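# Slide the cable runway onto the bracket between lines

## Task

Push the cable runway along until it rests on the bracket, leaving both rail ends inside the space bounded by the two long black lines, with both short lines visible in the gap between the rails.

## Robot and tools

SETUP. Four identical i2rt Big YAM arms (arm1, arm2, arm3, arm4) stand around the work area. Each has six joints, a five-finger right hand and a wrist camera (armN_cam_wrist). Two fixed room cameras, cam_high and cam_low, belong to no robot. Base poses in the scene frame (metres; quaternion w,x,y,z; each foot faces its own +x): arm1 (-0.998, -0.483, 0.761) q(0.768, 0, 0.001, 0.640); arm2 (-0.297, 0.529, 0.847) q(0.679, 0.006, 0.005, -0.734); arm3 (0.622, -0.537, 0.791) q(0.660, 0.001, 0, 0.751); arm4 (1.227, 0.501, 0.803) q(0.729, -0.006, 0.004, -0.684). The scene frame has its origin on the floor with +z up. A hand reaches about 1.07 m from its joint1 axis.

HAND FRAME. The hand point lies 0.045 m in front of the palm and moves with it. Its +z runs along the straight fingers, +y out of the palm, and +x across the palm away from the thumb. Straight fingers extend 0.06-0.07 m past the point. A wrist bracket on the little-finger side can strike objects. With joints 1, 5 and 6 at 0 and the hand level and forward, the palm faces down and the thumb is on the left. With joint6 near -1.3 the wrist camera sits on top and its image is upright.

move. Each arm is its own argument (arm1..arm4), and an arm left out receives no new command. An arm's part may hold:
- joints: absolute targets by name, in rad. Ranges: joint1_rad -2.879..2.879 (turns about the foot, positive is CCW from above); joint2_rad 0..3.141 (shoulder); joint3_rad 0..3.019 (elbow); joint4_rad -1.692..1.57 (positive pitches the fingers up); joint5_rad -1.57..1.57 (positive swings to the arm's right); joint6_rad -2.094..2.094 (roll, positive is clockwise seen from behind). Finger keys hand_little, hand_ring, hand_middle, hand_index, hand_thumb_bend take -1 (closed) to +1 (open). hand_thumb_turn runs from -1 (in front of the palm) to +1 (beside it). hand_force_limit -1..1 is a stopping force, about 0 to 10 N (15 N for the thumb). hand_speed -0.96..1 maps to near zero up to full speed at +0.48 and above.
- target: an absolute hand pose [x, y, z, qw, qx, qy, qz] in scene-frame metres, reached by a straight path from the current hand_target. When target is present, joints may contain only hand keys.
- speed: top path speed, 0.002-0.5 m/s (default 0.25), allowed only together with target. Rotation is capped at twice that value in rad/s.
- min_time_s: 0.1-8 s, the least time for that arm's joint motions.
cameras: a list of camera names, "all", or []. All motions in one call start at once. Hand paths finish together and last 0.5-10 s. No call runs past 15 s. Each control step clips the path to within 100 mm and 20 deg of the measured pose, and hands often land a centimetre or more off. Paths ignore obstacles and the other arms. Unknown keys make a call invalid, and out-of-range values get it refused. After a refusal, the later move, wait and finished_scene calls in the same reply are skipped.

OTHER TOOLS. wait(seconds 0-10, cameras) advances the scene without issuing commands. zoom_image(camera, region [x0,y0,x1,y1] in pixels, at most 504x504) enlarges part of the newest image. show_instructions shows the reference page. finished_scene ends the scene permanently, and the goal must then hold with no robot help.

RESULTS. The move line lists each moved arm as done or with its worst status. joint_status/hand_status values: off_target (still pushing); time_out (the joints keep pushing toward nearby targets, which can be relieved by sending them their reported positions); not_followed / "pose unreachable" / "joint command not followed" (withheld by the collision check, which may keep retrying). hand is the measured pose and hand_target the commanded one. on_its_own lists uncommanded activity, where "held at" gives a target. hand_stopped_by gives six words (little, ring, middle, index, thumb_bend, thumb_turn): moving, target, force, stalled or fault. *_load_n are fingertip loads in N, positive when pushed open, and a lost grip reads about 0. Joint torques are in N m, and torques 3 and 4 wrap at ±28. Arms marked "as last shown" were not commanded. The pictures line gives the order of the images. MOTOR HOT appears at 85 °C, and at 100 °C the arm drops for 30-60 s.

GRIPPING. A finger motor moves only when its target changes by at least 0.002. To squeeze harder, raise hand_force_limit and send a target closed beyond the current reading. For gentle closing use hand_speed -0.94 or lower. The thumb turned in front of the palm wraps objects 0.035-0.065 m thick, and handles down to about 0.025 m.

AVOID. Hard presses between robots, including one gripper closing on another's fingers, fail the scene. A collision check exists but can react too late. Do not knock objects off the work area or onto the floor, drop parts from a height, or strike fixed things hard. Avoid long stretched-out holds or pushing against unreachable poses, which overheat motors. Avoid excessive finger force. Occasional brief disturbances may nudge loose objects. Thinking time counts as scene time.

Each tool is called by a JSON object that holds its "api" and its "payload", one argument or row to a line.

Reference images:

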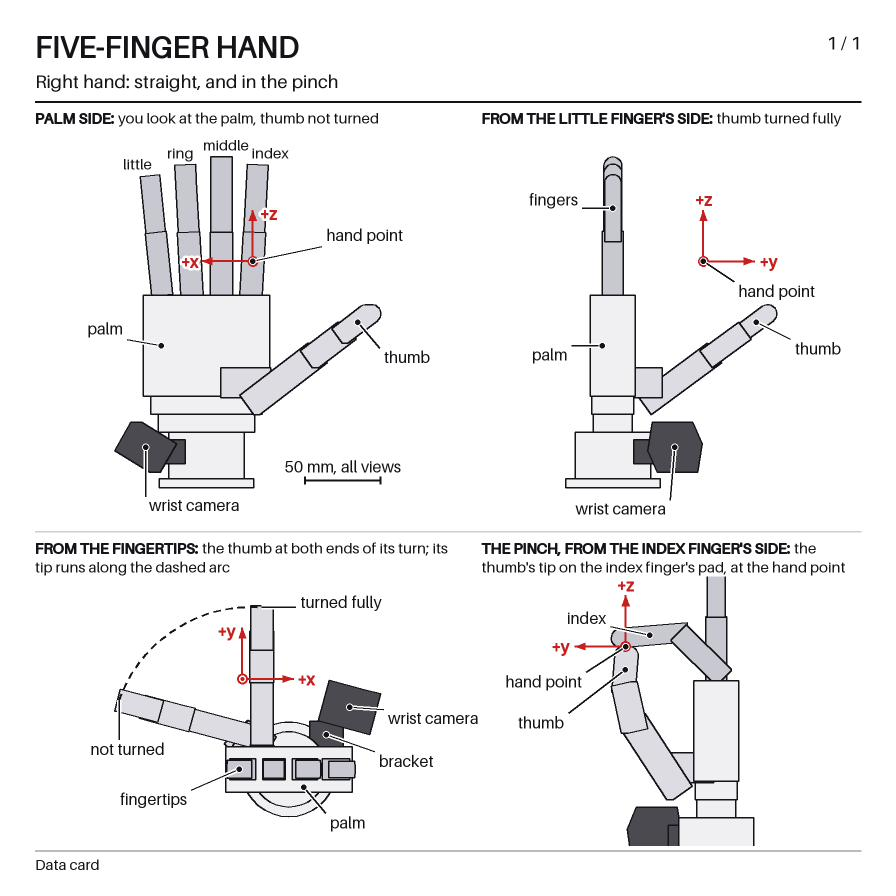

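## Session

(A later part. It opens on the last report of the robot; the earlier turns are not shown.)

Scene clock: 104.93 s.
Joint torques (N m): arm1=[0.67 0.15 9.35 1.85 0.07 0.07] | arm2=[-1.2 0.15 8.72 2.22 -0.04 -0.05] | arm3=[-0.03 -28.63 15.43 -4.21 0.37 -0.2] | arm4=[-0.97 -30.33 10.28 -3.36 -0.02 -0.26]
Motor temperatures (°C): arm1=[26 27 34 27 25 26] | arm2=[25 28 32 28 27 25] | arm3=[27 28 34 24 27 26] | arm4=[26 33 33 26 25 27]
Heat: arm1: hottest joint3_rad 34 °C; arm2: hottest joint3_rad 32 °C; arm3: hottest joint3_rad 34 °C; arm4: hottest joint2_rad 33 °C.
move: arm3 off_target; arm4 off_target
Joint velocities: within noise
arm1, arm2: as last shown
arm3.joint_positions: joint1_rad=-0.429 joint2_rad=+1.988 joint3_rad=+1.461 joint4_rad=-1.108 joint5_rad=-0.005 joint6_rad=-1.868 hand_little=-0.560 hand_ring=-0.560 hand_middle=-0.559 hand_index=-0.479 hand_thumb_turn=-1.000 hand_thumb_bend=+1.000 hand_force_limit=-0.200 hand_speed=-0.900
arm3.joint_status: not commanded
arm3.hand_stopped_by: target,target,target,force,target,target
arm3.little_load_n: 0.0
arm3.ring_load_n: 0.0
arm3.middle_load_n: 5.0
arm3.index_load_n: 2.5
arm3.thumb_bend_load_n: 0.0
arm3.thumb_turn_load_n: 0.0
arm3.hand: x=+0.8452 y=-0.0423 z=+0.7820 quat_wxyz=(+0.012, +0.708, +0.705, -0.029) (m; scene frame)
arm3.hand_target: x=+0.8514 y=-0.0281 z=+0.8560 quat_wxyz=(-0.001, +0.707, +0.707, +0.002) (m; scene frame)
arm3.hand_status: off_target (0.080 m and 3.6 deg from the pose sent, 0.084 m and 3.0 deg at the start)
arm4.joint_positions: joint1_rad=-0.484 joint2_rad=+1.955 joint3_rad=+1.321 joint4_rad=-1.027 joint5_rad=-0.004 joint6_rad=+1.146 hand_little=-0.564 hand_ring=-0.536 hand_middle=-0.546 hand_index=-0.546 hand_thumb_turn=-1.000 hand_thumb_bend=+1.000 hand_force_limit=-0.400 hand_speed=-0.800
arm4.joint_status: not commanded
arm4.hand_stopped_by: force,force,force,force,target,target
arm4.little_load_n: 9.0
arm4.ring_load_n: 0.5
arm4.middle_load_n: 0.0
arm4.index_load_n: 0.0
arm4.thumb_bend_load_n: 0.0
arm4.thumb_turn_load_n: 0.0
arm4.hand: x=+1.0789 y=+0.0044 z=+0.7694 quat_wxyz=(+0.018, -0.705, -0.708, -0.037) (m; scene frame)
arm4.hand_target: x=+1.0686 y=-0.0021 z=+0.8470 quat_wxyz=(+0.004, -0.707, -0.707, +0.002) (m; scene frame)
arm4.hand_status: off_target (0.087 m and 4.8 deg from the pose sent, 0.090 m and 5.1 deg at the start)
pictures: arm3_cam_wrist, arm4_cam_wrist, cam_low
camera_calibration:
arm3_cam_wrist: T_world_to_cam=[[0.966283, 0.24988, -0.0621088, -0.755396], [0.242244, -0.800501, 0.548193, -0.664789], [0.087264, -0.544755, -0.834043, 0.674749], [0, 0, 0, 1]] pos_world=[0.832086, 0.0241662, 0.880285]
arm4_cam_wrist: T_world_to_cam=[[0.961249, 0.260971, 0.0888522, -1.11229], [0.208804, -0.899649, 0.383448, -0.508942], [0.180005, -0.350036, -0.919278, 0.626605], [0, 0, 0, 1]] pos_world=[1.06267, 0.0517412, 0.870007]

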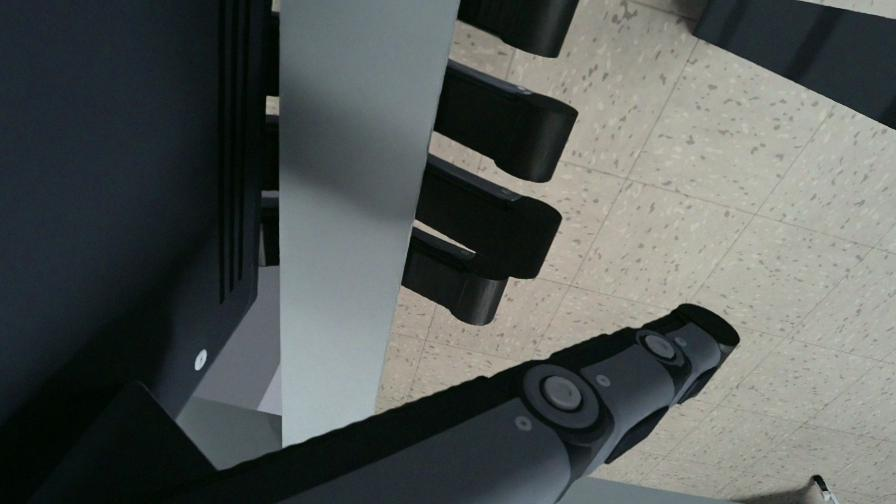

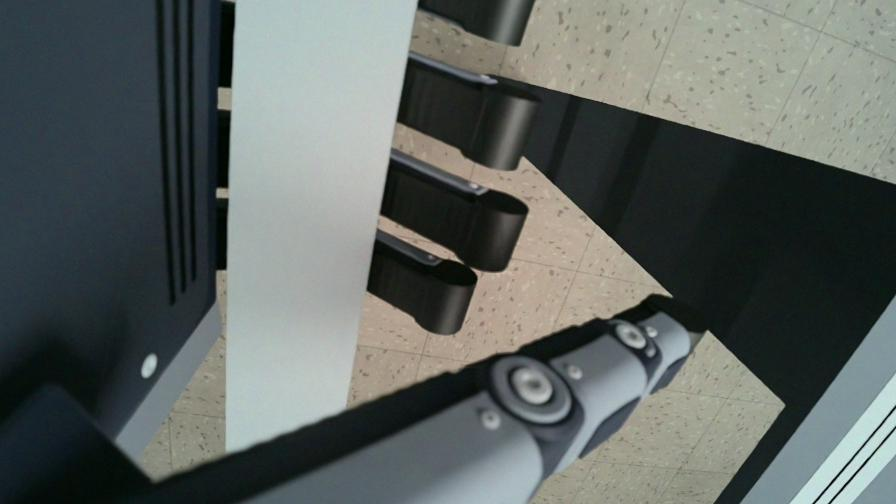

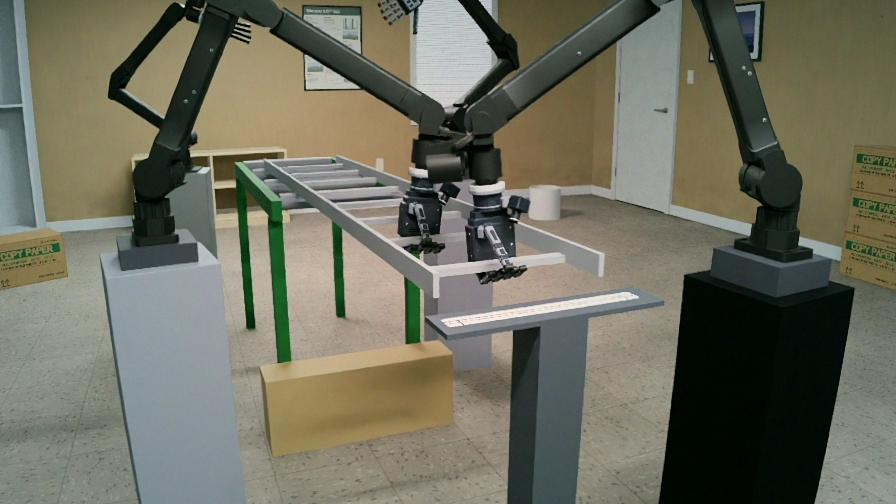

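{"api": "move", "payload": {
  "arm3": {"target": [0.888, -0.022, 0.87, 0, 0.7071, 0.7071, 0], "speed": 0.04},
  "arm4": {"target": [1.104, -0.004, 0.865, 0, 0.7071, 0.7071, 0], "speed": 0.04},
  "cameras": ["cam_low", "cam_high"]
}}

{"api": "zoom_image", "payload": {
  "camera": "cam_low",
  "region": [370, 200, 600, 360]
}}

{"api": "zoom_image", "payload": {
  "camera": "cam_high",
  "region": [320, 180, 500, 300]
}}

Scene clock: 107.37 s.
Joint torques (N m): arm1=[1.08 0.38 9.4 1.78 0.07 0.02] | arm2=[-1.32 0.67 8.81 2.18 -0.06 -0.06] | arm3=[-0.73 -29.39 16.9 -4.4 0.63 -0.17] | arm4=[-0.32 -33.55 9.18 -3.38 -0.13 0.03]
Motor temperatures (°C): arm1=[26 27 34 27 25 26] | arm2=[25 28 33 28 27 25] | arm3=[27 28 35 24 27 26] | arm4=[26 33 33 26 25 27]
Heat: arm1: hottest joint3_rad 34 °C; arm2: hottest joint3_rad 33 °C; arm3: hottest joint3_rad 35 °C; arm4: hottest joint2_rad 33 °C.
move: arm3 off_target; arm4 off_target
Joint velocities: within noise
arm1, arm2: as last shown
arm3.joint_positions: joint1_rad=-0.479 joint2_rad=+2.014 joint3_rad=+1.508 joint4_rad=-1.141 joint5_rad=-0.011 joint6_rad=-1.928 hand_little=-0.560 hand_ring=-0.560 hand_middle=-0.559 hand_index=-0.479 hand_thumb_turn=-1.000 hand_thumb_bend=+1.000 hand_force_limit=-0.200 hand_speed=-0.900
arm3.joint_status: not commanded
arm3.hand_stopped_by: target,target,target,force,target,target
arm3.little_load_n: 0.0
arm3.ring_load_n: 0.5
arm3.middle_load_n: 5.0
arm3.index_load_n: 3.0
arm3.thumb_bend_load_n: 0.0
arm3.thumb_turn_load_n: 0.0
arm3.hand: x=+0.8732 y=-0.0415 z=+0.7830 quat_wxyz=(+0.010, +0.705, +0.709, -0.037) (m; scene frame)
arm3.hand_target: x=+0.8865 y=-0.0260 z=+0.8658 quat_wxyz=(-0.001, +0.707, +0.707, +0.003) (m; scene frame)
arm3.hand_status: off_target (0.090 m and 4.4 deg from the pose sent, 0.100 m and 3.6 deg at the start)
arm4.joint_positions: joint1_rad=-0.435 joint2_rad=+1.937 joint3_rad=+1.291 joint4_rad=-1.026 joint5_rad=-0.010 joint6_rad=+1.193 hand_little=-0.564 hand_ring=-0.536 hand_middle=-0.546 hand_index=-0.546 hand_thumb_turn=-1.000 hand_thumb_bend=+1.000 hand_force_limit=-0.400 hand_speed=-0.800
arm4.joint_status: not commanded
arm4.hand_stopped_by: force,force,force,force,target,target
arm4.little_load_n: 12.5
arm4.ring_load_n: 0.0
arm4.middle_load_n: 0.0
arm4.index_load_n: 0.0
arm4.thumb_bend_load_n: 0.0
arm4.thumb_turn_load_n: 0.0
arm4.hand: x=+1.1069 y=+0.0048 z=+0.7696 quat_wxyz=(+0.019, -0.705, -0.708, -0.042) (m; scene frame)
arm4.hand_target: x=+1.1052 y=-0.0031 z=+0.8549 quat_wxyz=(-0.001, -0.708, -0.707, +0.001) (m; scene frame)
arm4.hand_status: off_target (0.096 m and 5.3 deg from the pose sent, 0.099 m and 4.8 deg at the start)
pictures: cam_high, cam_low

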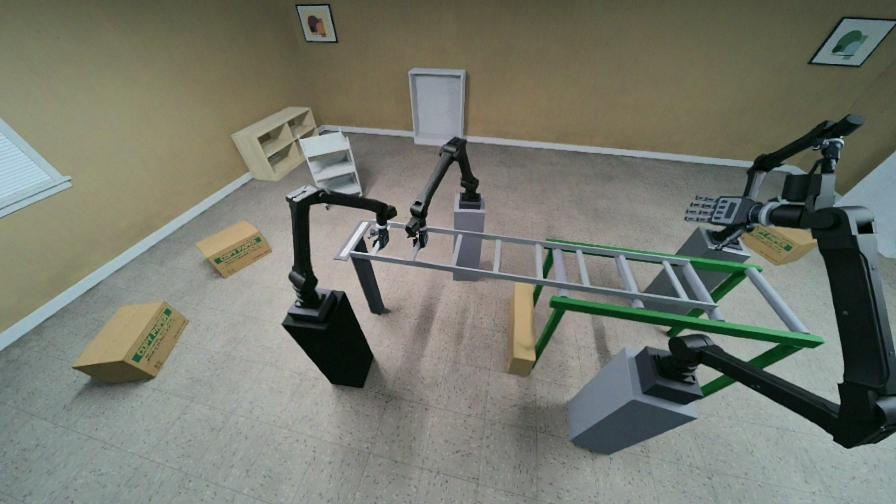

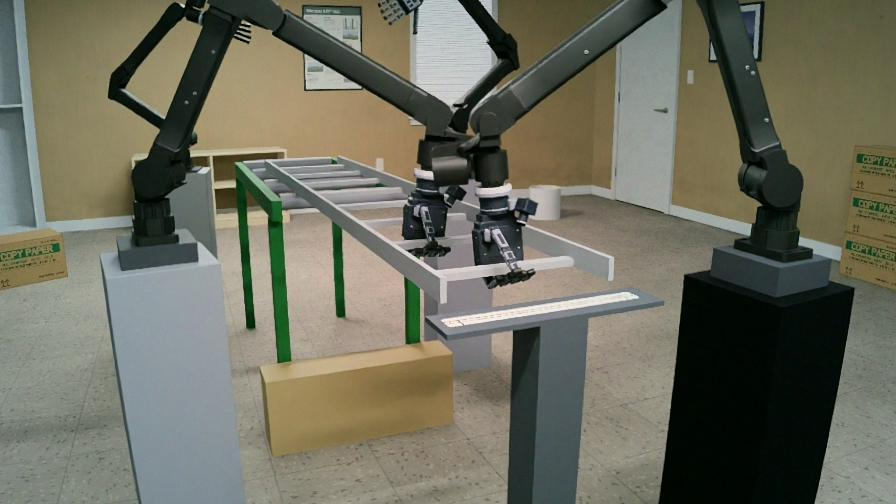

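Scaled by 2.191.

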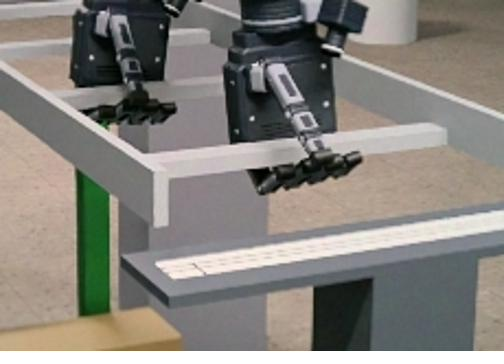

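Scaled by 2.800.

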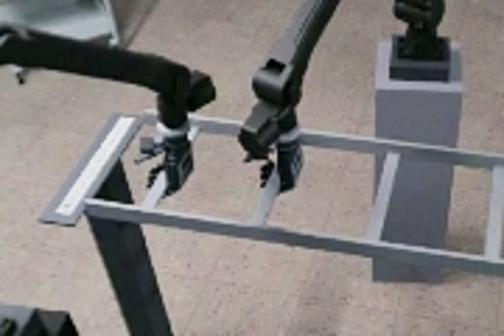

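{"api": "move", "payload": {
  "arm3": {"target": [0.922, -0.022, 0.872, 0, 0.7071, 0.7071, 0], "speed": 0.04},
  "arm4": {"target": [1.136, -0.004, 0.87, 0, 0.7071, 0.7071, 0], "speed": 0.04},
  "cameras": ["cam_low", "cam_high", "arm4_cam_wrist", "arm3_cam_wrist"]
}}

{"api": "zoom_image", "payload": {
  "camera": "cam_low",
  "region": [400, 220, 600, 360]
}}

{"api": "zoom_image", "payload": {
  "camera": "cam_high",
  "region": [320, 180, 460, 280]
}}

Scene clock: 109.63 s.
Joint torques (N m): arm1=[0.67 0.21 9.44 1.8 0.07 0.04] | arm2=[-1.08 0.21 8.84 1.95 -0.05 -0.07] | arm3=[-0.67 -29.92 17.03 -4.26 0.71 -0.17] | arm4=[-0.38 -33.73 8.91 -3.32 -0.2 -0.06]
Motor temperatures (°C): arm1=[26 27 34 27 25 26] | arm2=[25 28 33 28 27 25] | arm3=[27 29 35 24 27 26] | arm4=[26 33 33 26 25 27]
Heat: arm1: hottest joint3_rad 34 °C; arm2: hottest joint3_rad 33 °C; arm3: hottest joint3_rad 35 °C; arm4: hottest joint2_rad 33 °C.
move: arm3 off_target; arm4 off_target
Joint velocities: within noise
arm1, arm2: as last shown
arm3.joint_positions: joint1_rad=-0.532 joint2_rad=+2.044 joint3_rad=+1.561 joint4_rad=-1.169 joint5_rad=-0.011 joint6_rad=-1.981 hand_little=-0.560 hand_ring=-0.560 hand_middle=-0.559 hand_index=-0.479 hand_thumb_turn=-1.000 hand_thumb_bend=+1.000 hand_force_limit=-0.200 hand_speed=-0.900
arm3.joint_status: not commanded
arm3.hand_stopped_by: target,target,target,force,target,target
arm3.little_load_n: 0.0
arm3.ring_load_n: 0.0
arm3.middle_load_n: 5.5
arm3.index_load_n: 3.0
arm3.thumb_bend_load_n: 0.0
arm3.thumb_turn_load_n: 0.0
arm3.hand: x=+0.9057 y=-0.0413 z=+0.7835 quat_wxyz=(+0.009, +0.704, +0.709, -0.040) (m; scene frame)
arm3.hand_target: x=+0.9204 y=-0.0266 z=+0.8680 quat_wxyz=(+0.000, +0.707, +0.707, +0.002) (m; scene frame)
arm3.hand_status: off_target (0.092 m and 4.7 deg from the pose sent, 0.103 m and 4.4 deg at the start)
arm4.joint_positions: joint1_rad=-0.375 joint2_rad=+1.919 joint3_rad=+1.261 joint4_rad=-1.026 joint5_rad=-0.010 joint6_rad=+1.254 hand_little=-0.564 hand_ring=-0.536 hand_middle=-0.546 hand_index=-0.546 hand_thumb_turn=-1.000 hand_thumb_bend=+1.000 hand_force_limit=-0.400 hand_speed=-0.800
arm4.joint_status: not commanded
arm4.hand_stopped_by: force,force,force,force,target,target
arm4.little_load_n: 13.5
arm4.ring_load_n: 0.0
arm4.middle_load_n: 0.0
arm4.index_load_n: 0.0
arm4.thumb_bend_load_n: 0.0
arm4.thumb_turn_load_n: 0.0
arm4.hand: x=+1.1389 y=+0.0061 z=+0.7689 quat_wxyz=(+0.025, -0.705, -0.707, -0.046) (m; scene frame)
arm4.hand_target: x=+1.1378 y=-0.0024 z=+0.8572 quat_wxyz=(-0.001, -0.707, -0.707, +0.000) (m; scene frame)
arm4.hand_status: off_target (0.102 m and 6.1 deg from the pose sent, 0.105 m and 5.3 deg at the start; pose on its path clipped on 25 of 49 steps)
pictures: arm3_cam_wrist, arm4_cam_wrist, cam_high, cam_low
camera_calibration:
arm3_cam_wrist: T_world_to_cam=[[0.962283, 0.258967, -0.0833487, -0.793368], [0.260967, -0.792136, 0.55174, -0.698893], [0.0768591, -0.552681, -0.829841, 0.676972], [0, 0, 0, 1]] pos_world=[0.893802, 0.0259877, 0.88126]
arm4_cam_wrist: T_world_to_cam=[[0.961066, 0.258415, 0.0978466, -1.177], [0.207136, -0.908129, 0.363863, -0.502697], [0.182885, -0.329429, -0.926299, 0.618071], [0, 0, 0, 1]] pos_world=[1.12227, 0.0512523, 0.870597]

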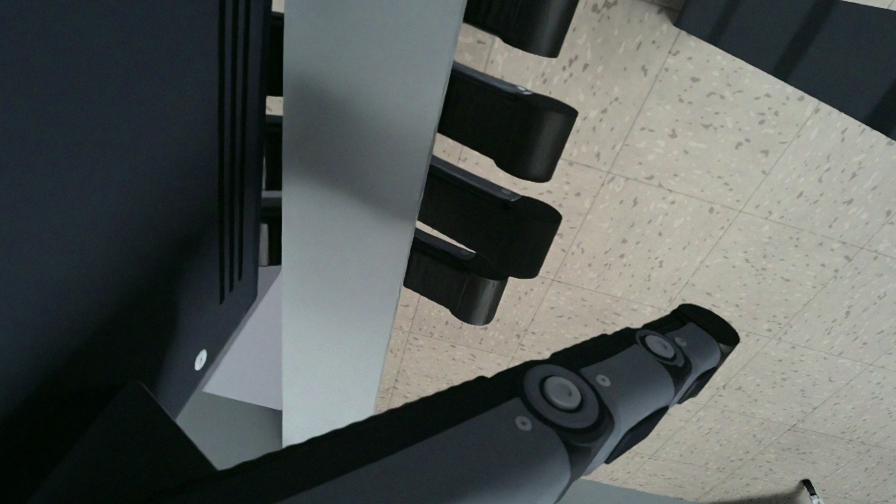

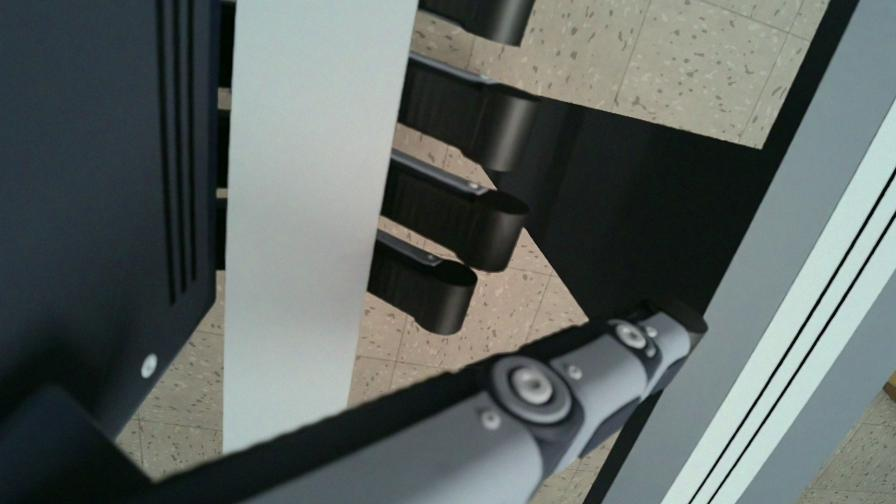

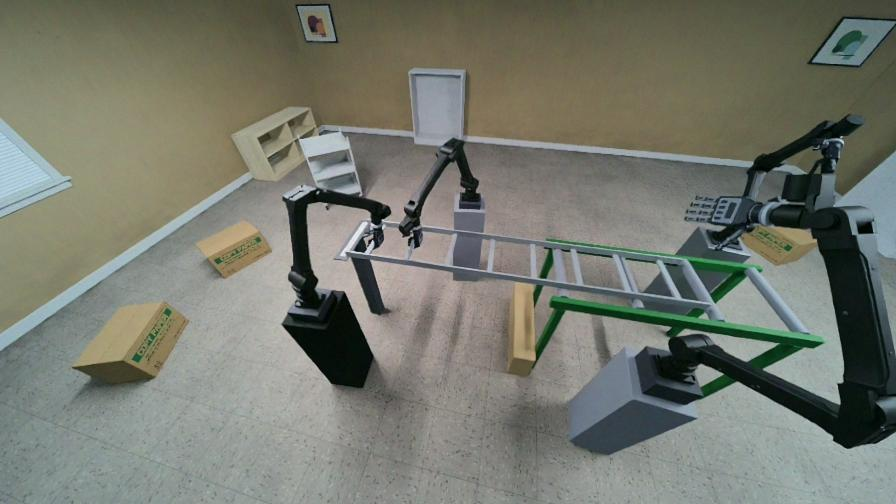

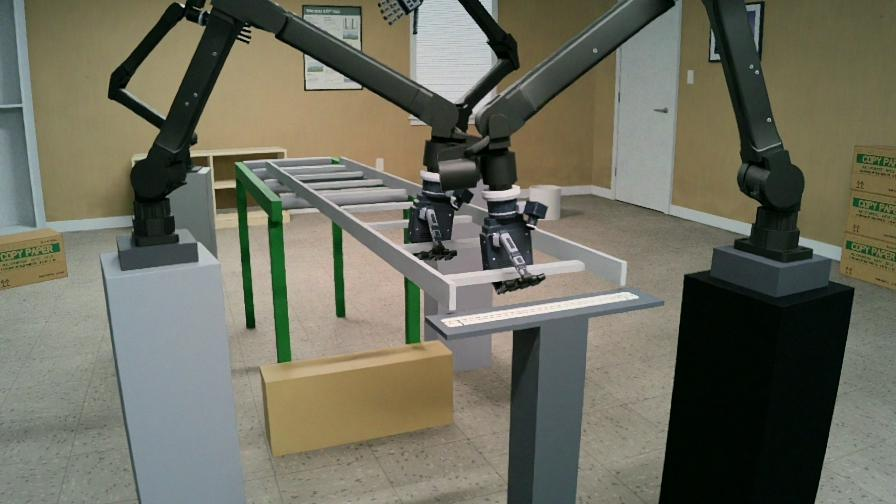

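Scaled by 2.520.

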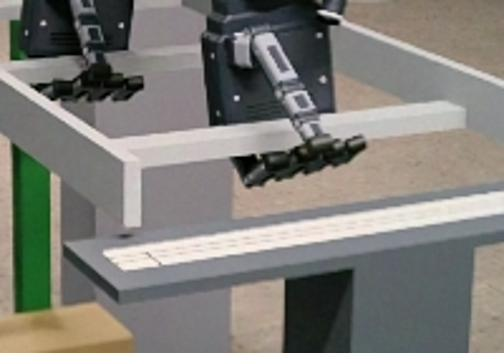

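Scaled by 3.600.

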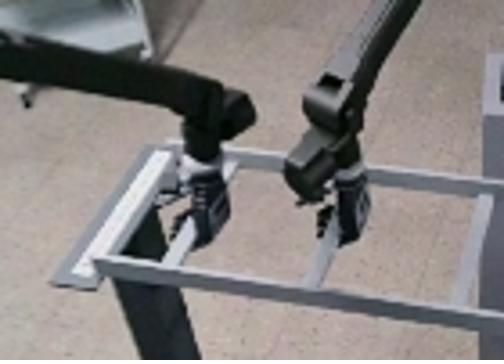

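{"api": "zoom_image", "payload": {
  "camera": "cam_low",
  "region": [420, 280, 520, 350]
}}

{"api": "zoom_image", "payload": {
  "camera": "cam_low",
  "region": [580, 230, 680, 330]
}}

{"api": "zoom_image", "payload": {
  "camera": "arm4_cam_wrist",
  "region": [580, 100, 896, 504]
}}

Scaled by 5.040.

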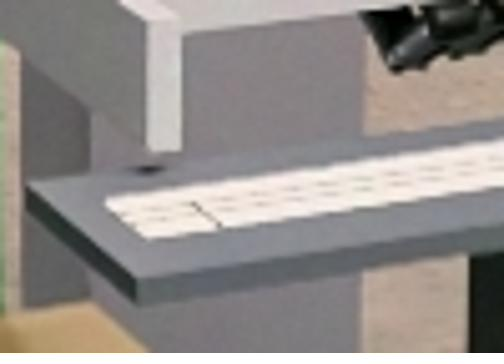

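Scaled by 5.040.

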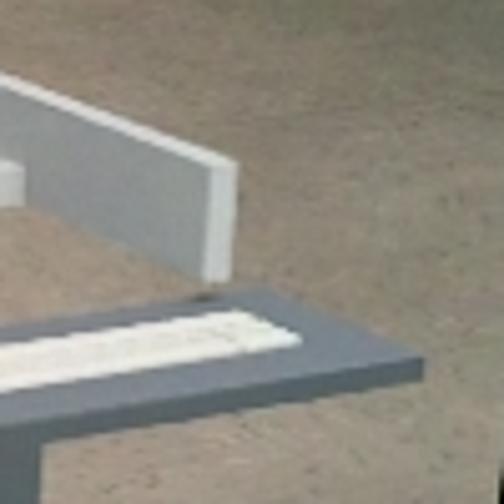

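Scaled by 1.248.

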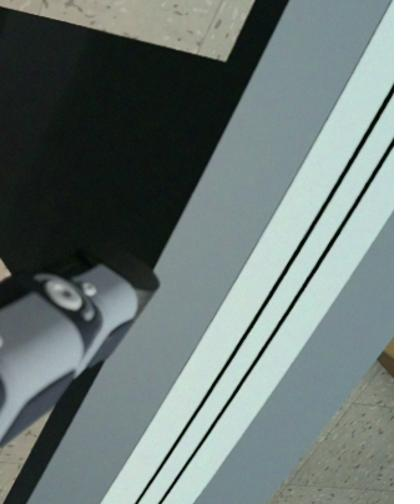

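{"api": "zoom_image", "payload": {
  "camera": "cam_low",
  "region": [436, 300, 476, 330]
}}

{"api": "zoom_image", "payload": {
  "camera": "cam_low",
  "region": [606, 280, 646, 310]
}}

Scaled by 12.600.

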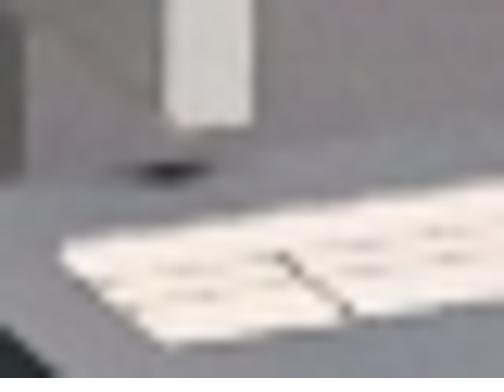

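Scaled by 12.600.

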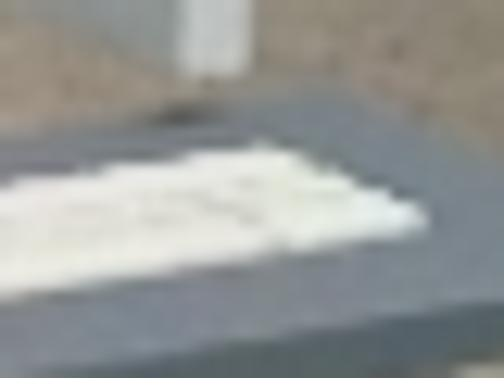

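{"api": "move", "payload": {
  "arm3": {"target": [0.938, -0.030, 0.870, 0, 0.7071, 0.7071, 0], "speed": 0.03},
  "arm4": {"target": [1.152, -0.008, 0.860, 0, 0.7071, 0.7071, 0], "speed": 0.03},
  "cameras": ["cam_low", "arm4_cam_wrist"]
}}

{"api": "zoom_image", "payload": {
  "camera": "cam_low",
  "region": [436, 290, 486, 330]
}}

{"api": "zoom_image", "payload": {
  "camera": "cam_low",
  "region": [606, 270, 656, 310]
}}

Scene clock: 118.10 s.
Joint torques (N m): arm1=[0.91 0.56 9.42 1.94 0.05 0.02] | arm2=[-1.14 0.44 8.87 2.21 -0.06 -0.03] | arm3=[-1.79 -29.92 16.35 -4.07 0.81 -0.2] | arm4=[1.03 -32.5 8.58 -2.86 -0.28 0.1]
Motor temperatures (°C): arm1=[26 27 34 27 25 26] | arm2=[25 28 33 28 27 25] | arm3=[27 29 38 25 27 26] | arm4=[26 33 33 26 25 27]
Heat: arm1: hottest joint3_rad 34 °C; arm2: hottest joint3_rad 33 °C; arm3: hottest joint3_rad 38 °C; arm4: hottest joint2_rad 33 °C.
move: arm3 off_target; arm4 off_target
Joint velocities: within noise
arm1, arm2: as last shown
arm3.joint_positions: joint1_rad=-0.550 joint2_rad=+2.047 joint3_rad=+1.565 joint4_rad=-1.168 joint5_rad=-0.012 joint6_rad=-2.004 hand_little=-0.560 hand_ring=-0.560 hand_middle=-0.559 hand_index=-0.479 hand_thumb_turn=-1.000 hand_thumb_bend=+1.000 hand_force_limit=-0.200 hand_speed=-0.900
arm3.joint_status: not commanded
arm3.hand_stopped_by: target,target,target,force,target,target
arm3.little_load_n: 0.0
arm3.ring_load_n: 0.0
arm3.middle_load_n: 6.0
arm3.index_load_n: 3.0
arm3.thumb_bend_load_n: -0.5
arm3.thumb_turn_load_n: 0.0
arm3.hand: x=+0.9156 y=-0.0431 z=+0.7833 quat_wxyz=(+0.007, +0.702, +0.711, -0.038) (m; scene frame)
arm3.hand_target: x=+0.9362 y=-0.0336 z=+0.8659 quat_wxyz=(+0.000, +0.707, +0.707, +0.003) (m; scene frame)
arm3.hand_status: off_target (0.090 m and 4.5 deg from the pose sent, 0.093 m and 4.7 deg at the start)
arm4.joint_positions: joint1_rad=-0.354 joint2_rad=+1.915 joint3_rad=+1.253 joint4_rad=-1.023 joint5_rad=-0.010 joint6_rad=+1.276 hand_little=-0.564 hand_ring=-0.536 hand_middle=-0.546 hand_index=-0.546 hand_thumb_turn=-1.000 hand_thumb_bend=+1.000 hand_force_limit=-0.400 hand_speed=-0.800
arm4.joint_status: not commanded
arm4.hand_stopped_by: force,force,force,force,target,target
arm4.little_load_n: 12.5
arm4.ring_load_n: 0.0
arm4.middle_load_n: 0.0
arm4.index_load_n: 0.0
arm4.thumb_bend_load_n: 0.0
arm4.thumb_turn_load_n: 0.0
arm4.hand: x=+1.1491 y=+0.0055 z=+0.7683 quat_wxyz=(+0.026, -0.705, -0.707, -0.046) (m; scene frame)
arm4.hand_target: x=+1.1533 y=-0.0059 z=+0.8506 quat_wxyz=(-0.001, -0.707, -0.707, -0.001) (m; scene frame)
arm4.hand_status: off_target (0.093 m and 6.1 deg from the pose sent, 0.093 m and 6.1 deg at the start)
pictures: arm4_cam_wrist, cam_low
camera_calibration:
arm4_cam_wrist: T_world_to_cam=[[0.961482, 0.257461, 0.0962593, -1.1859], [0.207137, -0.908883, 0.361975, -0.503644], [0.180683, -0.328094, -0.927205, 0.618672], [0, 0, 0, 1]] pos_world=[1.13277, 0.0505531, 0.870096]

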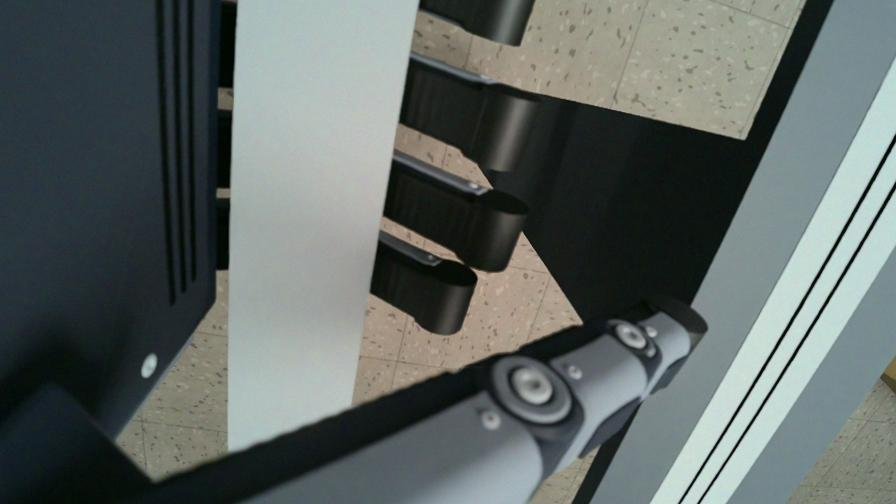

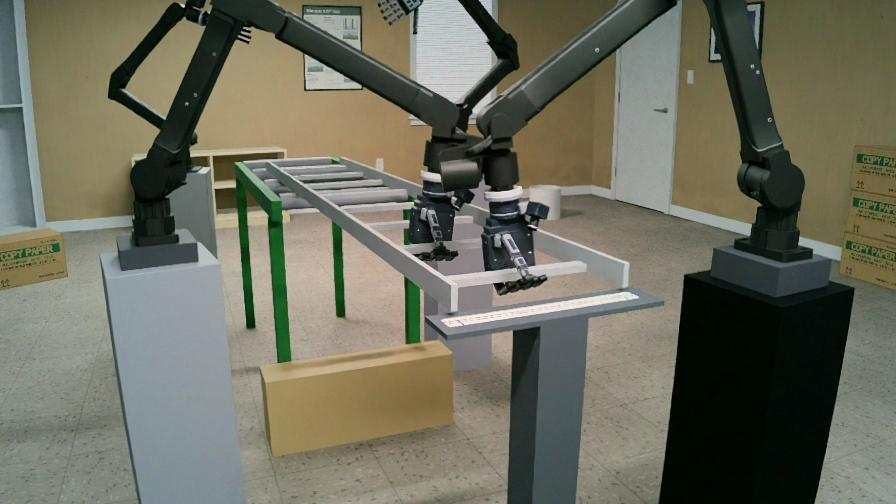

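Scaled by 10.080.

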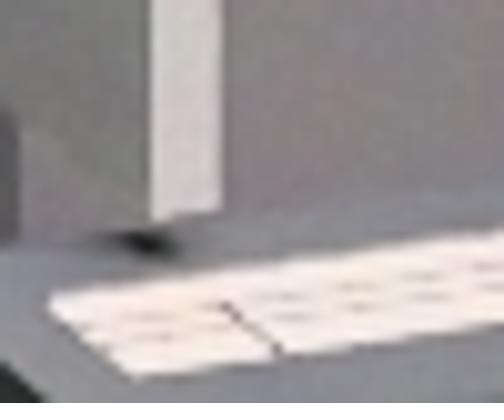

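Scaled by 10.080.

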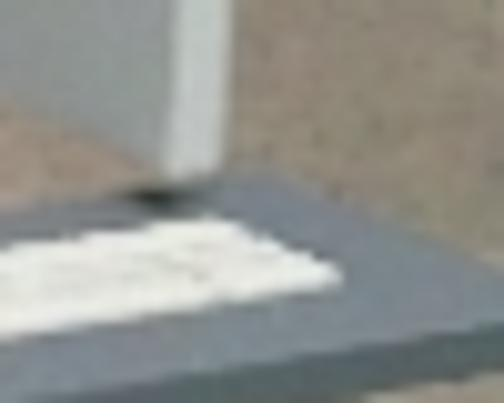

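{"api": "move", "payload": {
  "arm3": {"target": [0.946, -0.033, 0.82, 0, 0.7071, 0.7071, 0], "speed": 0.04},
  "arm4": {"target": [1.158, -0.011, 0.80, 0, 0.7071, 0.7071, 0], "speed": 0.04},
  "cameras": ["cam_low", "arm4_cam_wrist"]
}}

{"api": "zoom_image", "payload": {
  "camera": "cam_low",
  "region": [436, 290, 486, 330]
}}

{"api": "zoom_image", "payload": {
  "camera": "cam_low",
  "region": [606, 270, 656, 310]
}}

Scene clock: 120.70 s.
Joint torques (N m): arm1=[0.62 0.03 9.39 1.85 0.07 0.04] | arm2=[-1.26 0.85 8.73 2.19 -0.02 -0.07] | arm3=[-1.79 -26.46 12.26 -0.98 0.78 -0.23] | arm4=[1.03 -23.77 8.05 -0.62 -0.21 0.09]
Motor temperatures (°C): arm1=[26 27 34 27 25 26] | arm2=[25 28 33 28 27 25] | arm3=[27 30 38 25 27 26] | arm4=[26 33 33 26 25 27]
Heat: arm1: hottest joint3_rad 34 °C; arm2: hottest joint3_rad 33 °C; arm3: hottest joint3_rad 38 °C; arm4: hottest joint2_rad 33 °C.
move: arm3 off_target; arm4 off_target
Joint velocities: within noise
arm1.joint_positions: joint1_rad=-0.142 joint2_rad=+0.620 joint3_rad=+1.415 joint4_rad=-1.151 joint5_rad=+0.048 joint6_rad=-1.153 hand_little=+1.000 hand_ring=+1.000 hand_middle=+1.000 hand_index=+1.000 hand_thumb_turn=+1.000 hand_thumb_bend=+1.000 hand_force_limit=+0.000 hand_speed=-0.800
arm1.joint_status: not commanded
arm1.hand_stopped_by: target,target,target,target,target,target
arm1.little_load_n: 0.0
arm1.ring_load_n: 0.0
arm1.middle_load_n: 0.0
arm1.index_load_n: 0.0
arm1.thumb_bend_load_n: 0.0
arm1.thumb_turn_load_n: 0.0
arm1.hand: x=-0.8670 y=-0.2603 z=+1.2965 quat_wxyz=(-0.409, +0.758, +0.318, +0.397) (m; scene frame)
arm1.hand_target: x=-0.8678 y=-0.2625 z=+1.3083 quat_wxyz=(-0.417, +0.751, +0.315, +0.404) (m; scene frame)
arm1.hand_status: not commanded
arm2.joint_positions: joint1_rad=+0.381 joint2_rad=+0.615 joint3_rad=+1.325 joint4_rad=-1.250 joint5_rad=-0.033 joint6_rad=-1.280 hand_little=+1.000 hand_ring=+1.000 hand_middle=+1.000 hand_index=+1.000 hand_thumb_turn=+1.000 hand_thumb_bend=+1.000 hand_force_limit=+0.000 hand_speed=-0.800
arm2.joint_status: not commanded
arm2.hand_stopped_by: target,target,target,target,target,target
arm2.little_load_n: 0.0
arm2.ring_load_n: 0.0
arm2.middle_load_n: 0.0
arm2.index_load_n: 0.0
arm2.thumb_bend_load_n: 0.0
arm2.thumb_turn_load_n: 0.0
arm2.hand: x=-0.2646 y=+0.2716 z=+1.3177 quat_wxyz=(+0.213, +0.626, -0.609, +0.438) (m; scene frame)
arm2.hand_target: x=-0.2649 y=+0.2725 z=+1.3273 quat_wxyz=(+0.217, +0.623, -0.605, +0.446) (m; scene frame)
arm2.hand_status: not commanded
arm3.joint_positions: joint1_rad=-0.561 joint2_rad=+2.060 joint3_rad=+1.566 joint4_rad=-1.154 joint5_rad=-0.012 joint6_rad=-2.017 hand_little=-0.560 hand_ring=-0.560 hand_middle=-0.559 hand_index=-0.479 hand_thumb_turn=-1.000 hand_thumb_bend=+1.000 hand_force_limit=-0.200 hand_speed=-0.900
arm3.joint_status: not commanded
arm3.hand_stopped_by: target,target,target,force,target,target
arm3.little_load_n: 0.0
arm3.ring_load_n: 0.0
arm3.middle_load_n: 5.0
arm3.index_load_n: 1.0
arm3.thumb_bend_load_n: 0.0
arm3.thumb_turn_load_n: 0.0
arm3.hand: x=+0.9226 y=-0.0440 z=+0.7759 quat_wxyz=(+0.006, +0.702, +0.711, -0.038) (m; scene frame)
arm3.hand_target: x=+0.9449 y=-0.0351 z=+0.8198 quat_wxyz=(+0.001, +0.707, +0.707, -0.001) (m; scene frame)
arm3.hand_status: off_target (0.051 m and 4.5 deg from the pose sent, 0.049 m and 4.5 deg at the start)
arm4.joint_positions: joint1_rad=-0.341 joint2_rad=+1.903 joint3_rad=+1.212 joint4_rad=-0.957 joint5_rad=-0.010 joint6_rad=+1.287 hand_little=-0.564 hand_ring=-0.536 hand_middle=-0.546 hand_index=-0.546 hand_thumb_turn=-1.000 hand_thumb_bend=+1.000 hand_force_limit=-0.400 hand_speed=-0.800
arm4.joint_status: not commanded
arm4.hand_stopped_by: force,force,force,force,target,target
arm4.little_load_n: 7.5
arm4.ring_load_n: 0.0
arm4.middle_load_n: 0.0
arm4.index_load_n: 0.5
arm4.thumb_bend_load_n: 0.0
arm4.thumb_turn_load_n: 0.0
arm4.hand: x=+1.1558 y=+0.0048 z=+0.7612 quat_wxyz=(+0.018, -0.704, -0.709, -0.030) (m; scene frame)
arm4.hand_target: x=+1.1582 y=-0.0102 z=+0.7991 quat_wxyz=(-0.001, -0.708, -0.707, -0.001) (m; scene frame)
arm4.hand_status: off_target (0.042 m and 4.0 deg from the pose sent, 0.037 m and 6.1 deg at the start)
pictures: arm4_cam_wrist, cam_low
camera_calibration:
arm4_cam_wrist: T_world_to_cam=[[0.961532, 0.263887, 0.0762853, -1.17626], [0.214565, -0.894922, 0.39125, -0.534106], [0.171515, -0.359831, -0.917117, 0.613674], [0, 0, 0, 1]] pos_world=[1.14036, 0.0532359, 0.861511]

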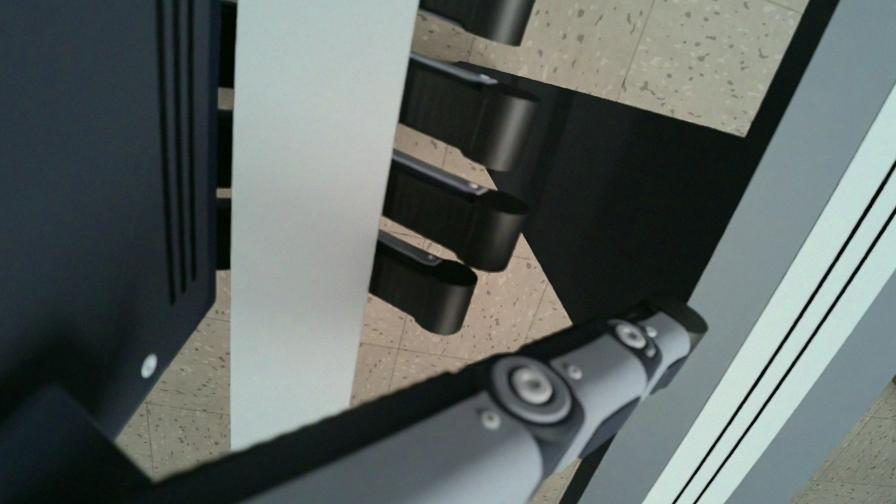

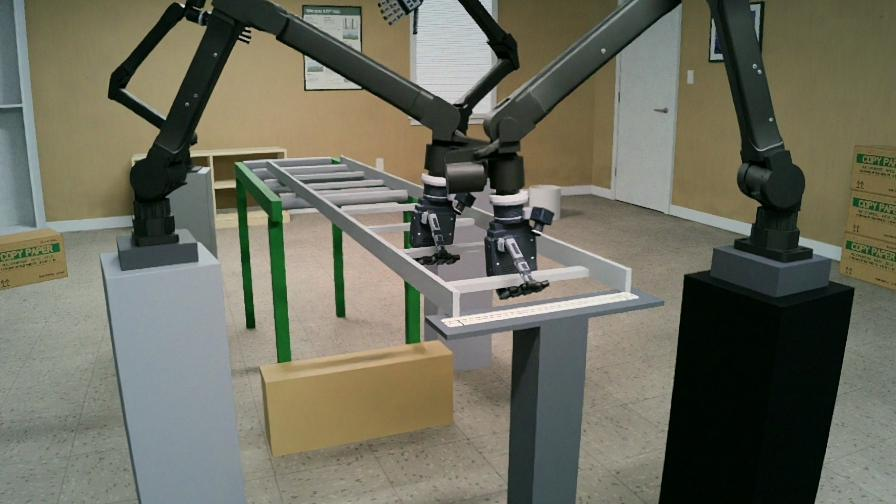

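Scaled by 10.080.

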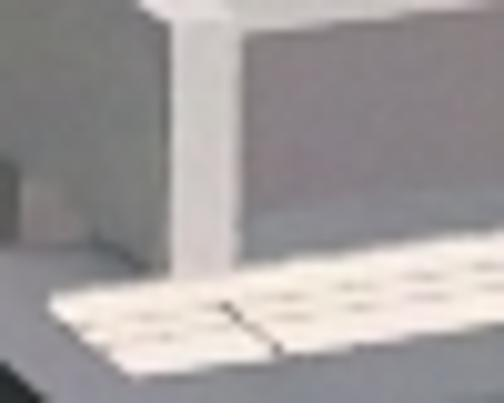

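Scaled by 10.080.

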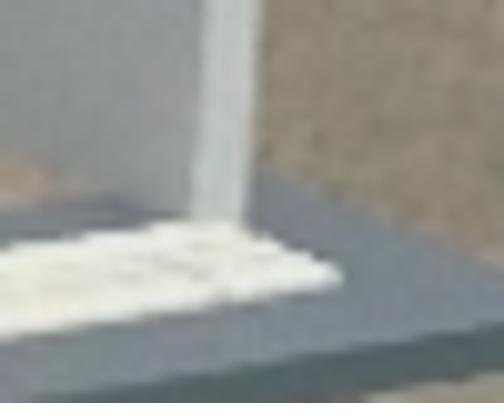

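{"api": "zoom_image", "payload": {
  "camera": "cam_low",
  "region": [616, 286, 644, 304]
}}

{"api": "zoom_image", "payload": {
  "camera": "cam_low",
  "region": [438, 308, 470, 330]
}}

{"api": "zoom_image", "payload": {
  "camera": "arm4_cam_wrist",
  "region": [560, 200, 896, 504]
}}

Scaled by 18.000.

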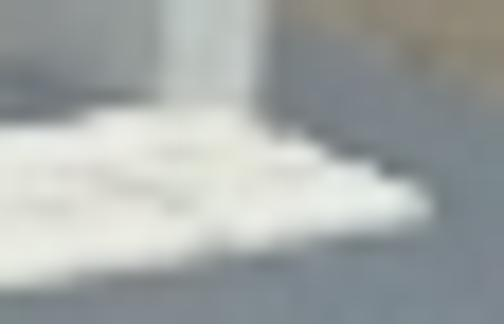

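Scaled by 15.750.

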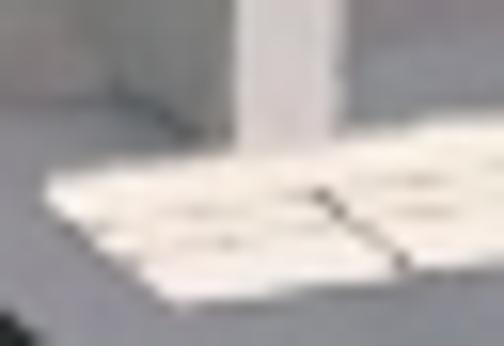

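Scaled by 1.500.

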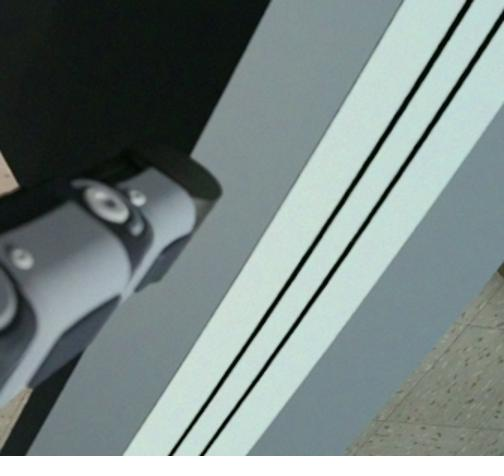

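{"api": "move", "payload": {
  "arm3": {"joints": {"hand_thumb_bend": -1.0, "hand_speed": -0.75, "hand_force_limit": 0.0}},
  "arm4": {"joints": {"hand_thumb_bend": -1.0, "hand_speed": -0.75, "hand_force_limit": 0.0}},
  "cameras": ["cam_low", "arm4_cam_wrist", "arm3_cam_wrist"]
}}

{"api": "zoom_image", "payload": {
  "camera": "cam_low",
  "region": [370, 180, 600, 340]
}}

Scene clock: 130.83 s.
Joint torques (N m): arm1=[0.44 0.03 9.39 1.84 0.06 0.06] | arm2=[-1.08 0.85 8.75 2.26 -0.07 -0.04] | arm3=[-1.73 -26.46 12.27 -0.98 0.77 -0.23] | arm4=[0.15 -24.53 8.01 -0.84 -0.2 0.11]
Motor temperatures (°C): arm1=[26 27 34 27 25 26] | arm2=[25 28 33 28 27 25] | arm3=[27 33 39 24 27 26] | arm4=[26 33 33 26 25 27]
Heat: arm1: hottest joint3_rad 34 °C; arm2: hottest joint3_rad 33 °C; arm3: hottest joint3_rad 39 °C; arm4: hottest joint2_rad 33 °C.
move: arm3 off_target; arm4 off_target
Joint velocities: within noise
arm1, arm2: as last shown
arm2.middle_load_n: -0.5
arm3.joint_positions: joint1_rad=-0.561 joint2_rad=+2.060 joint3_rad=+1.566 joint4_rad=-1.154 joint5_rad=-0.012 joint6_rad=-2.017 hand_little=-0.560 hand_ring=-0.560 hand_middle=-0.559 hand_index=-0.479 hand_thumb_turn=-1.000 hand_thumb_bend=+0.448 hand_force_limit=+0.000 hand_speed=-0.750
arm3.joint_status: hand_thumb_bend off_target (ended at +0.448, target -1.000); the others done
arm3.hand_stopped_by: target,target,target,force,force,target
arm3.little_load_n: 0.0
arm3.ring_load_n: 0.0
arm3.middle_load_n: 6.0
arm3.index_load_n: 1.0
arm3.thumb_bend_load_n: 7.5
arm3.thumb_turn_load_n: 1.0
arm3.hand: x=+0.9226 y=-0.0440 z=+0.7759 quat_wxyz=(+0.006, +0.702, +0.711, -0.038) (m; scene frame)
arm3.hand_target: x=+0.9449 y=-0.0351 z=+0.8198 quat_wxyz=(+0.001, +0.707, +0.707, -0.001) (m; scene frame)
arm3.hand_status: not commanded
arm4.joint_positions: joint1_rad=-0.341 joint2_rad=+1.903 joint3_rad=+1.212 joint4_rad=-0.957 joint5_rad=-0.010 joint6_rad=+1.287 hand_little=-0.564 hand_ring=-0.536 hand_middle=-0.546 hand_index=-0.546 hand_thumb_turn=-1.000 hand_thumb_bend=+0.458 hand_force_limit=+0.000 hand_speed=-0.750
arm4.joint_status: hand_thumb_bend off_target (ended at +0.458, target -1.000); the others done
arm4.hand_stopped_by: force,force,force,force,force,target
arm4.little_load_n: 7.5
arm4.ring_load_n: 0.0
arm4.middle_load_n: 1.0
arm4.index_load_n: 0.0
arm4.thumb_bend_load_n: 7.0
arm4.thumb_turn_load_n: 1.0
arm4.hand: x=+1.1558 y=+0.0048 z=+0.7612 quat_wxyz=(+0.018, -0.704, -0.709, -0.030) (m; scene frame)
arm4.hand_target: x=+1.1582 y=-0.0102 z=+0.7991 quat_wxyz=(-0.001, -0.708, -0.707, -0.001) (m; scene frame)
arm4.hand_status: not commanded
pictures: arm3_cam_wrist, arm4_cam_wrist, cam_low
camera_calibration:
arm3_cam_wrist: T_world_to_cam=[[0.960645, 0.264949, -0.083441, -0.807741], [0.266468, -0.794132, 0.546214, -0.702034], [0.0784557, -0.546952, -0.83348, 0.66949], [0, 0, 0, 1]] pos_world=[0.910497, 0.0226818, 0.874068]
arm4_cam_wrist: T_world_to_cam=[[0.961532, 0.263887, 0.0762853, -1.17626], [0.214565, -0.894922, 0.39125, -0.534106], [0.171515, -0.359831, -0.917117, 0.613674], [0, 0, 0, 1]] pos_world=[1.14036, 0.0532359, 0.861511]

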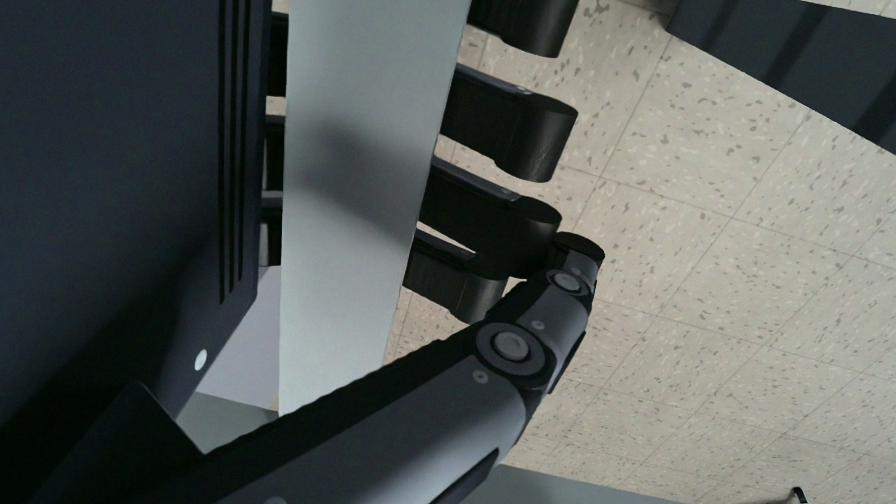

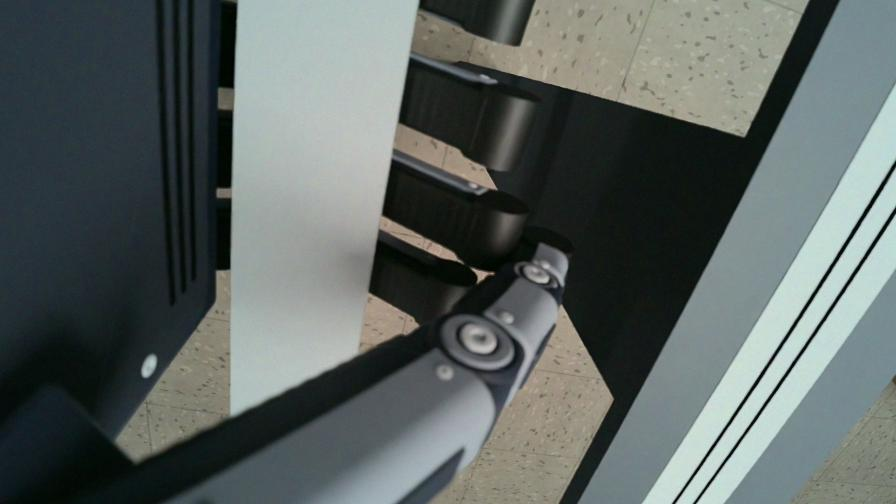

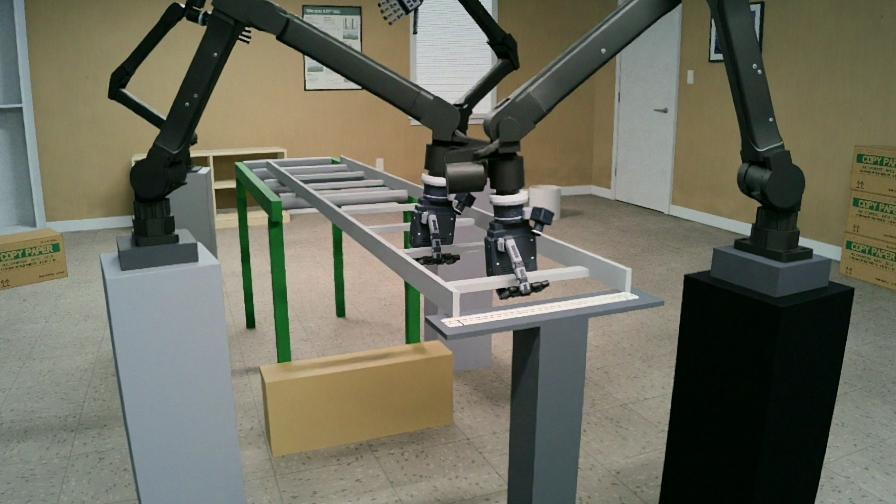

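Scaled by 2.191.

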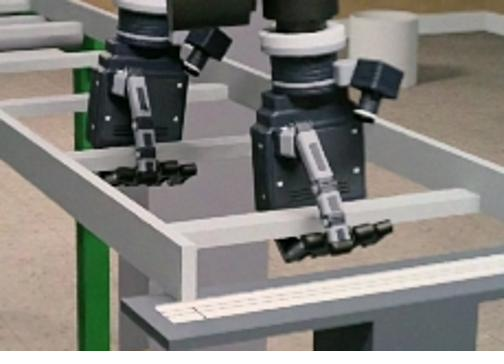

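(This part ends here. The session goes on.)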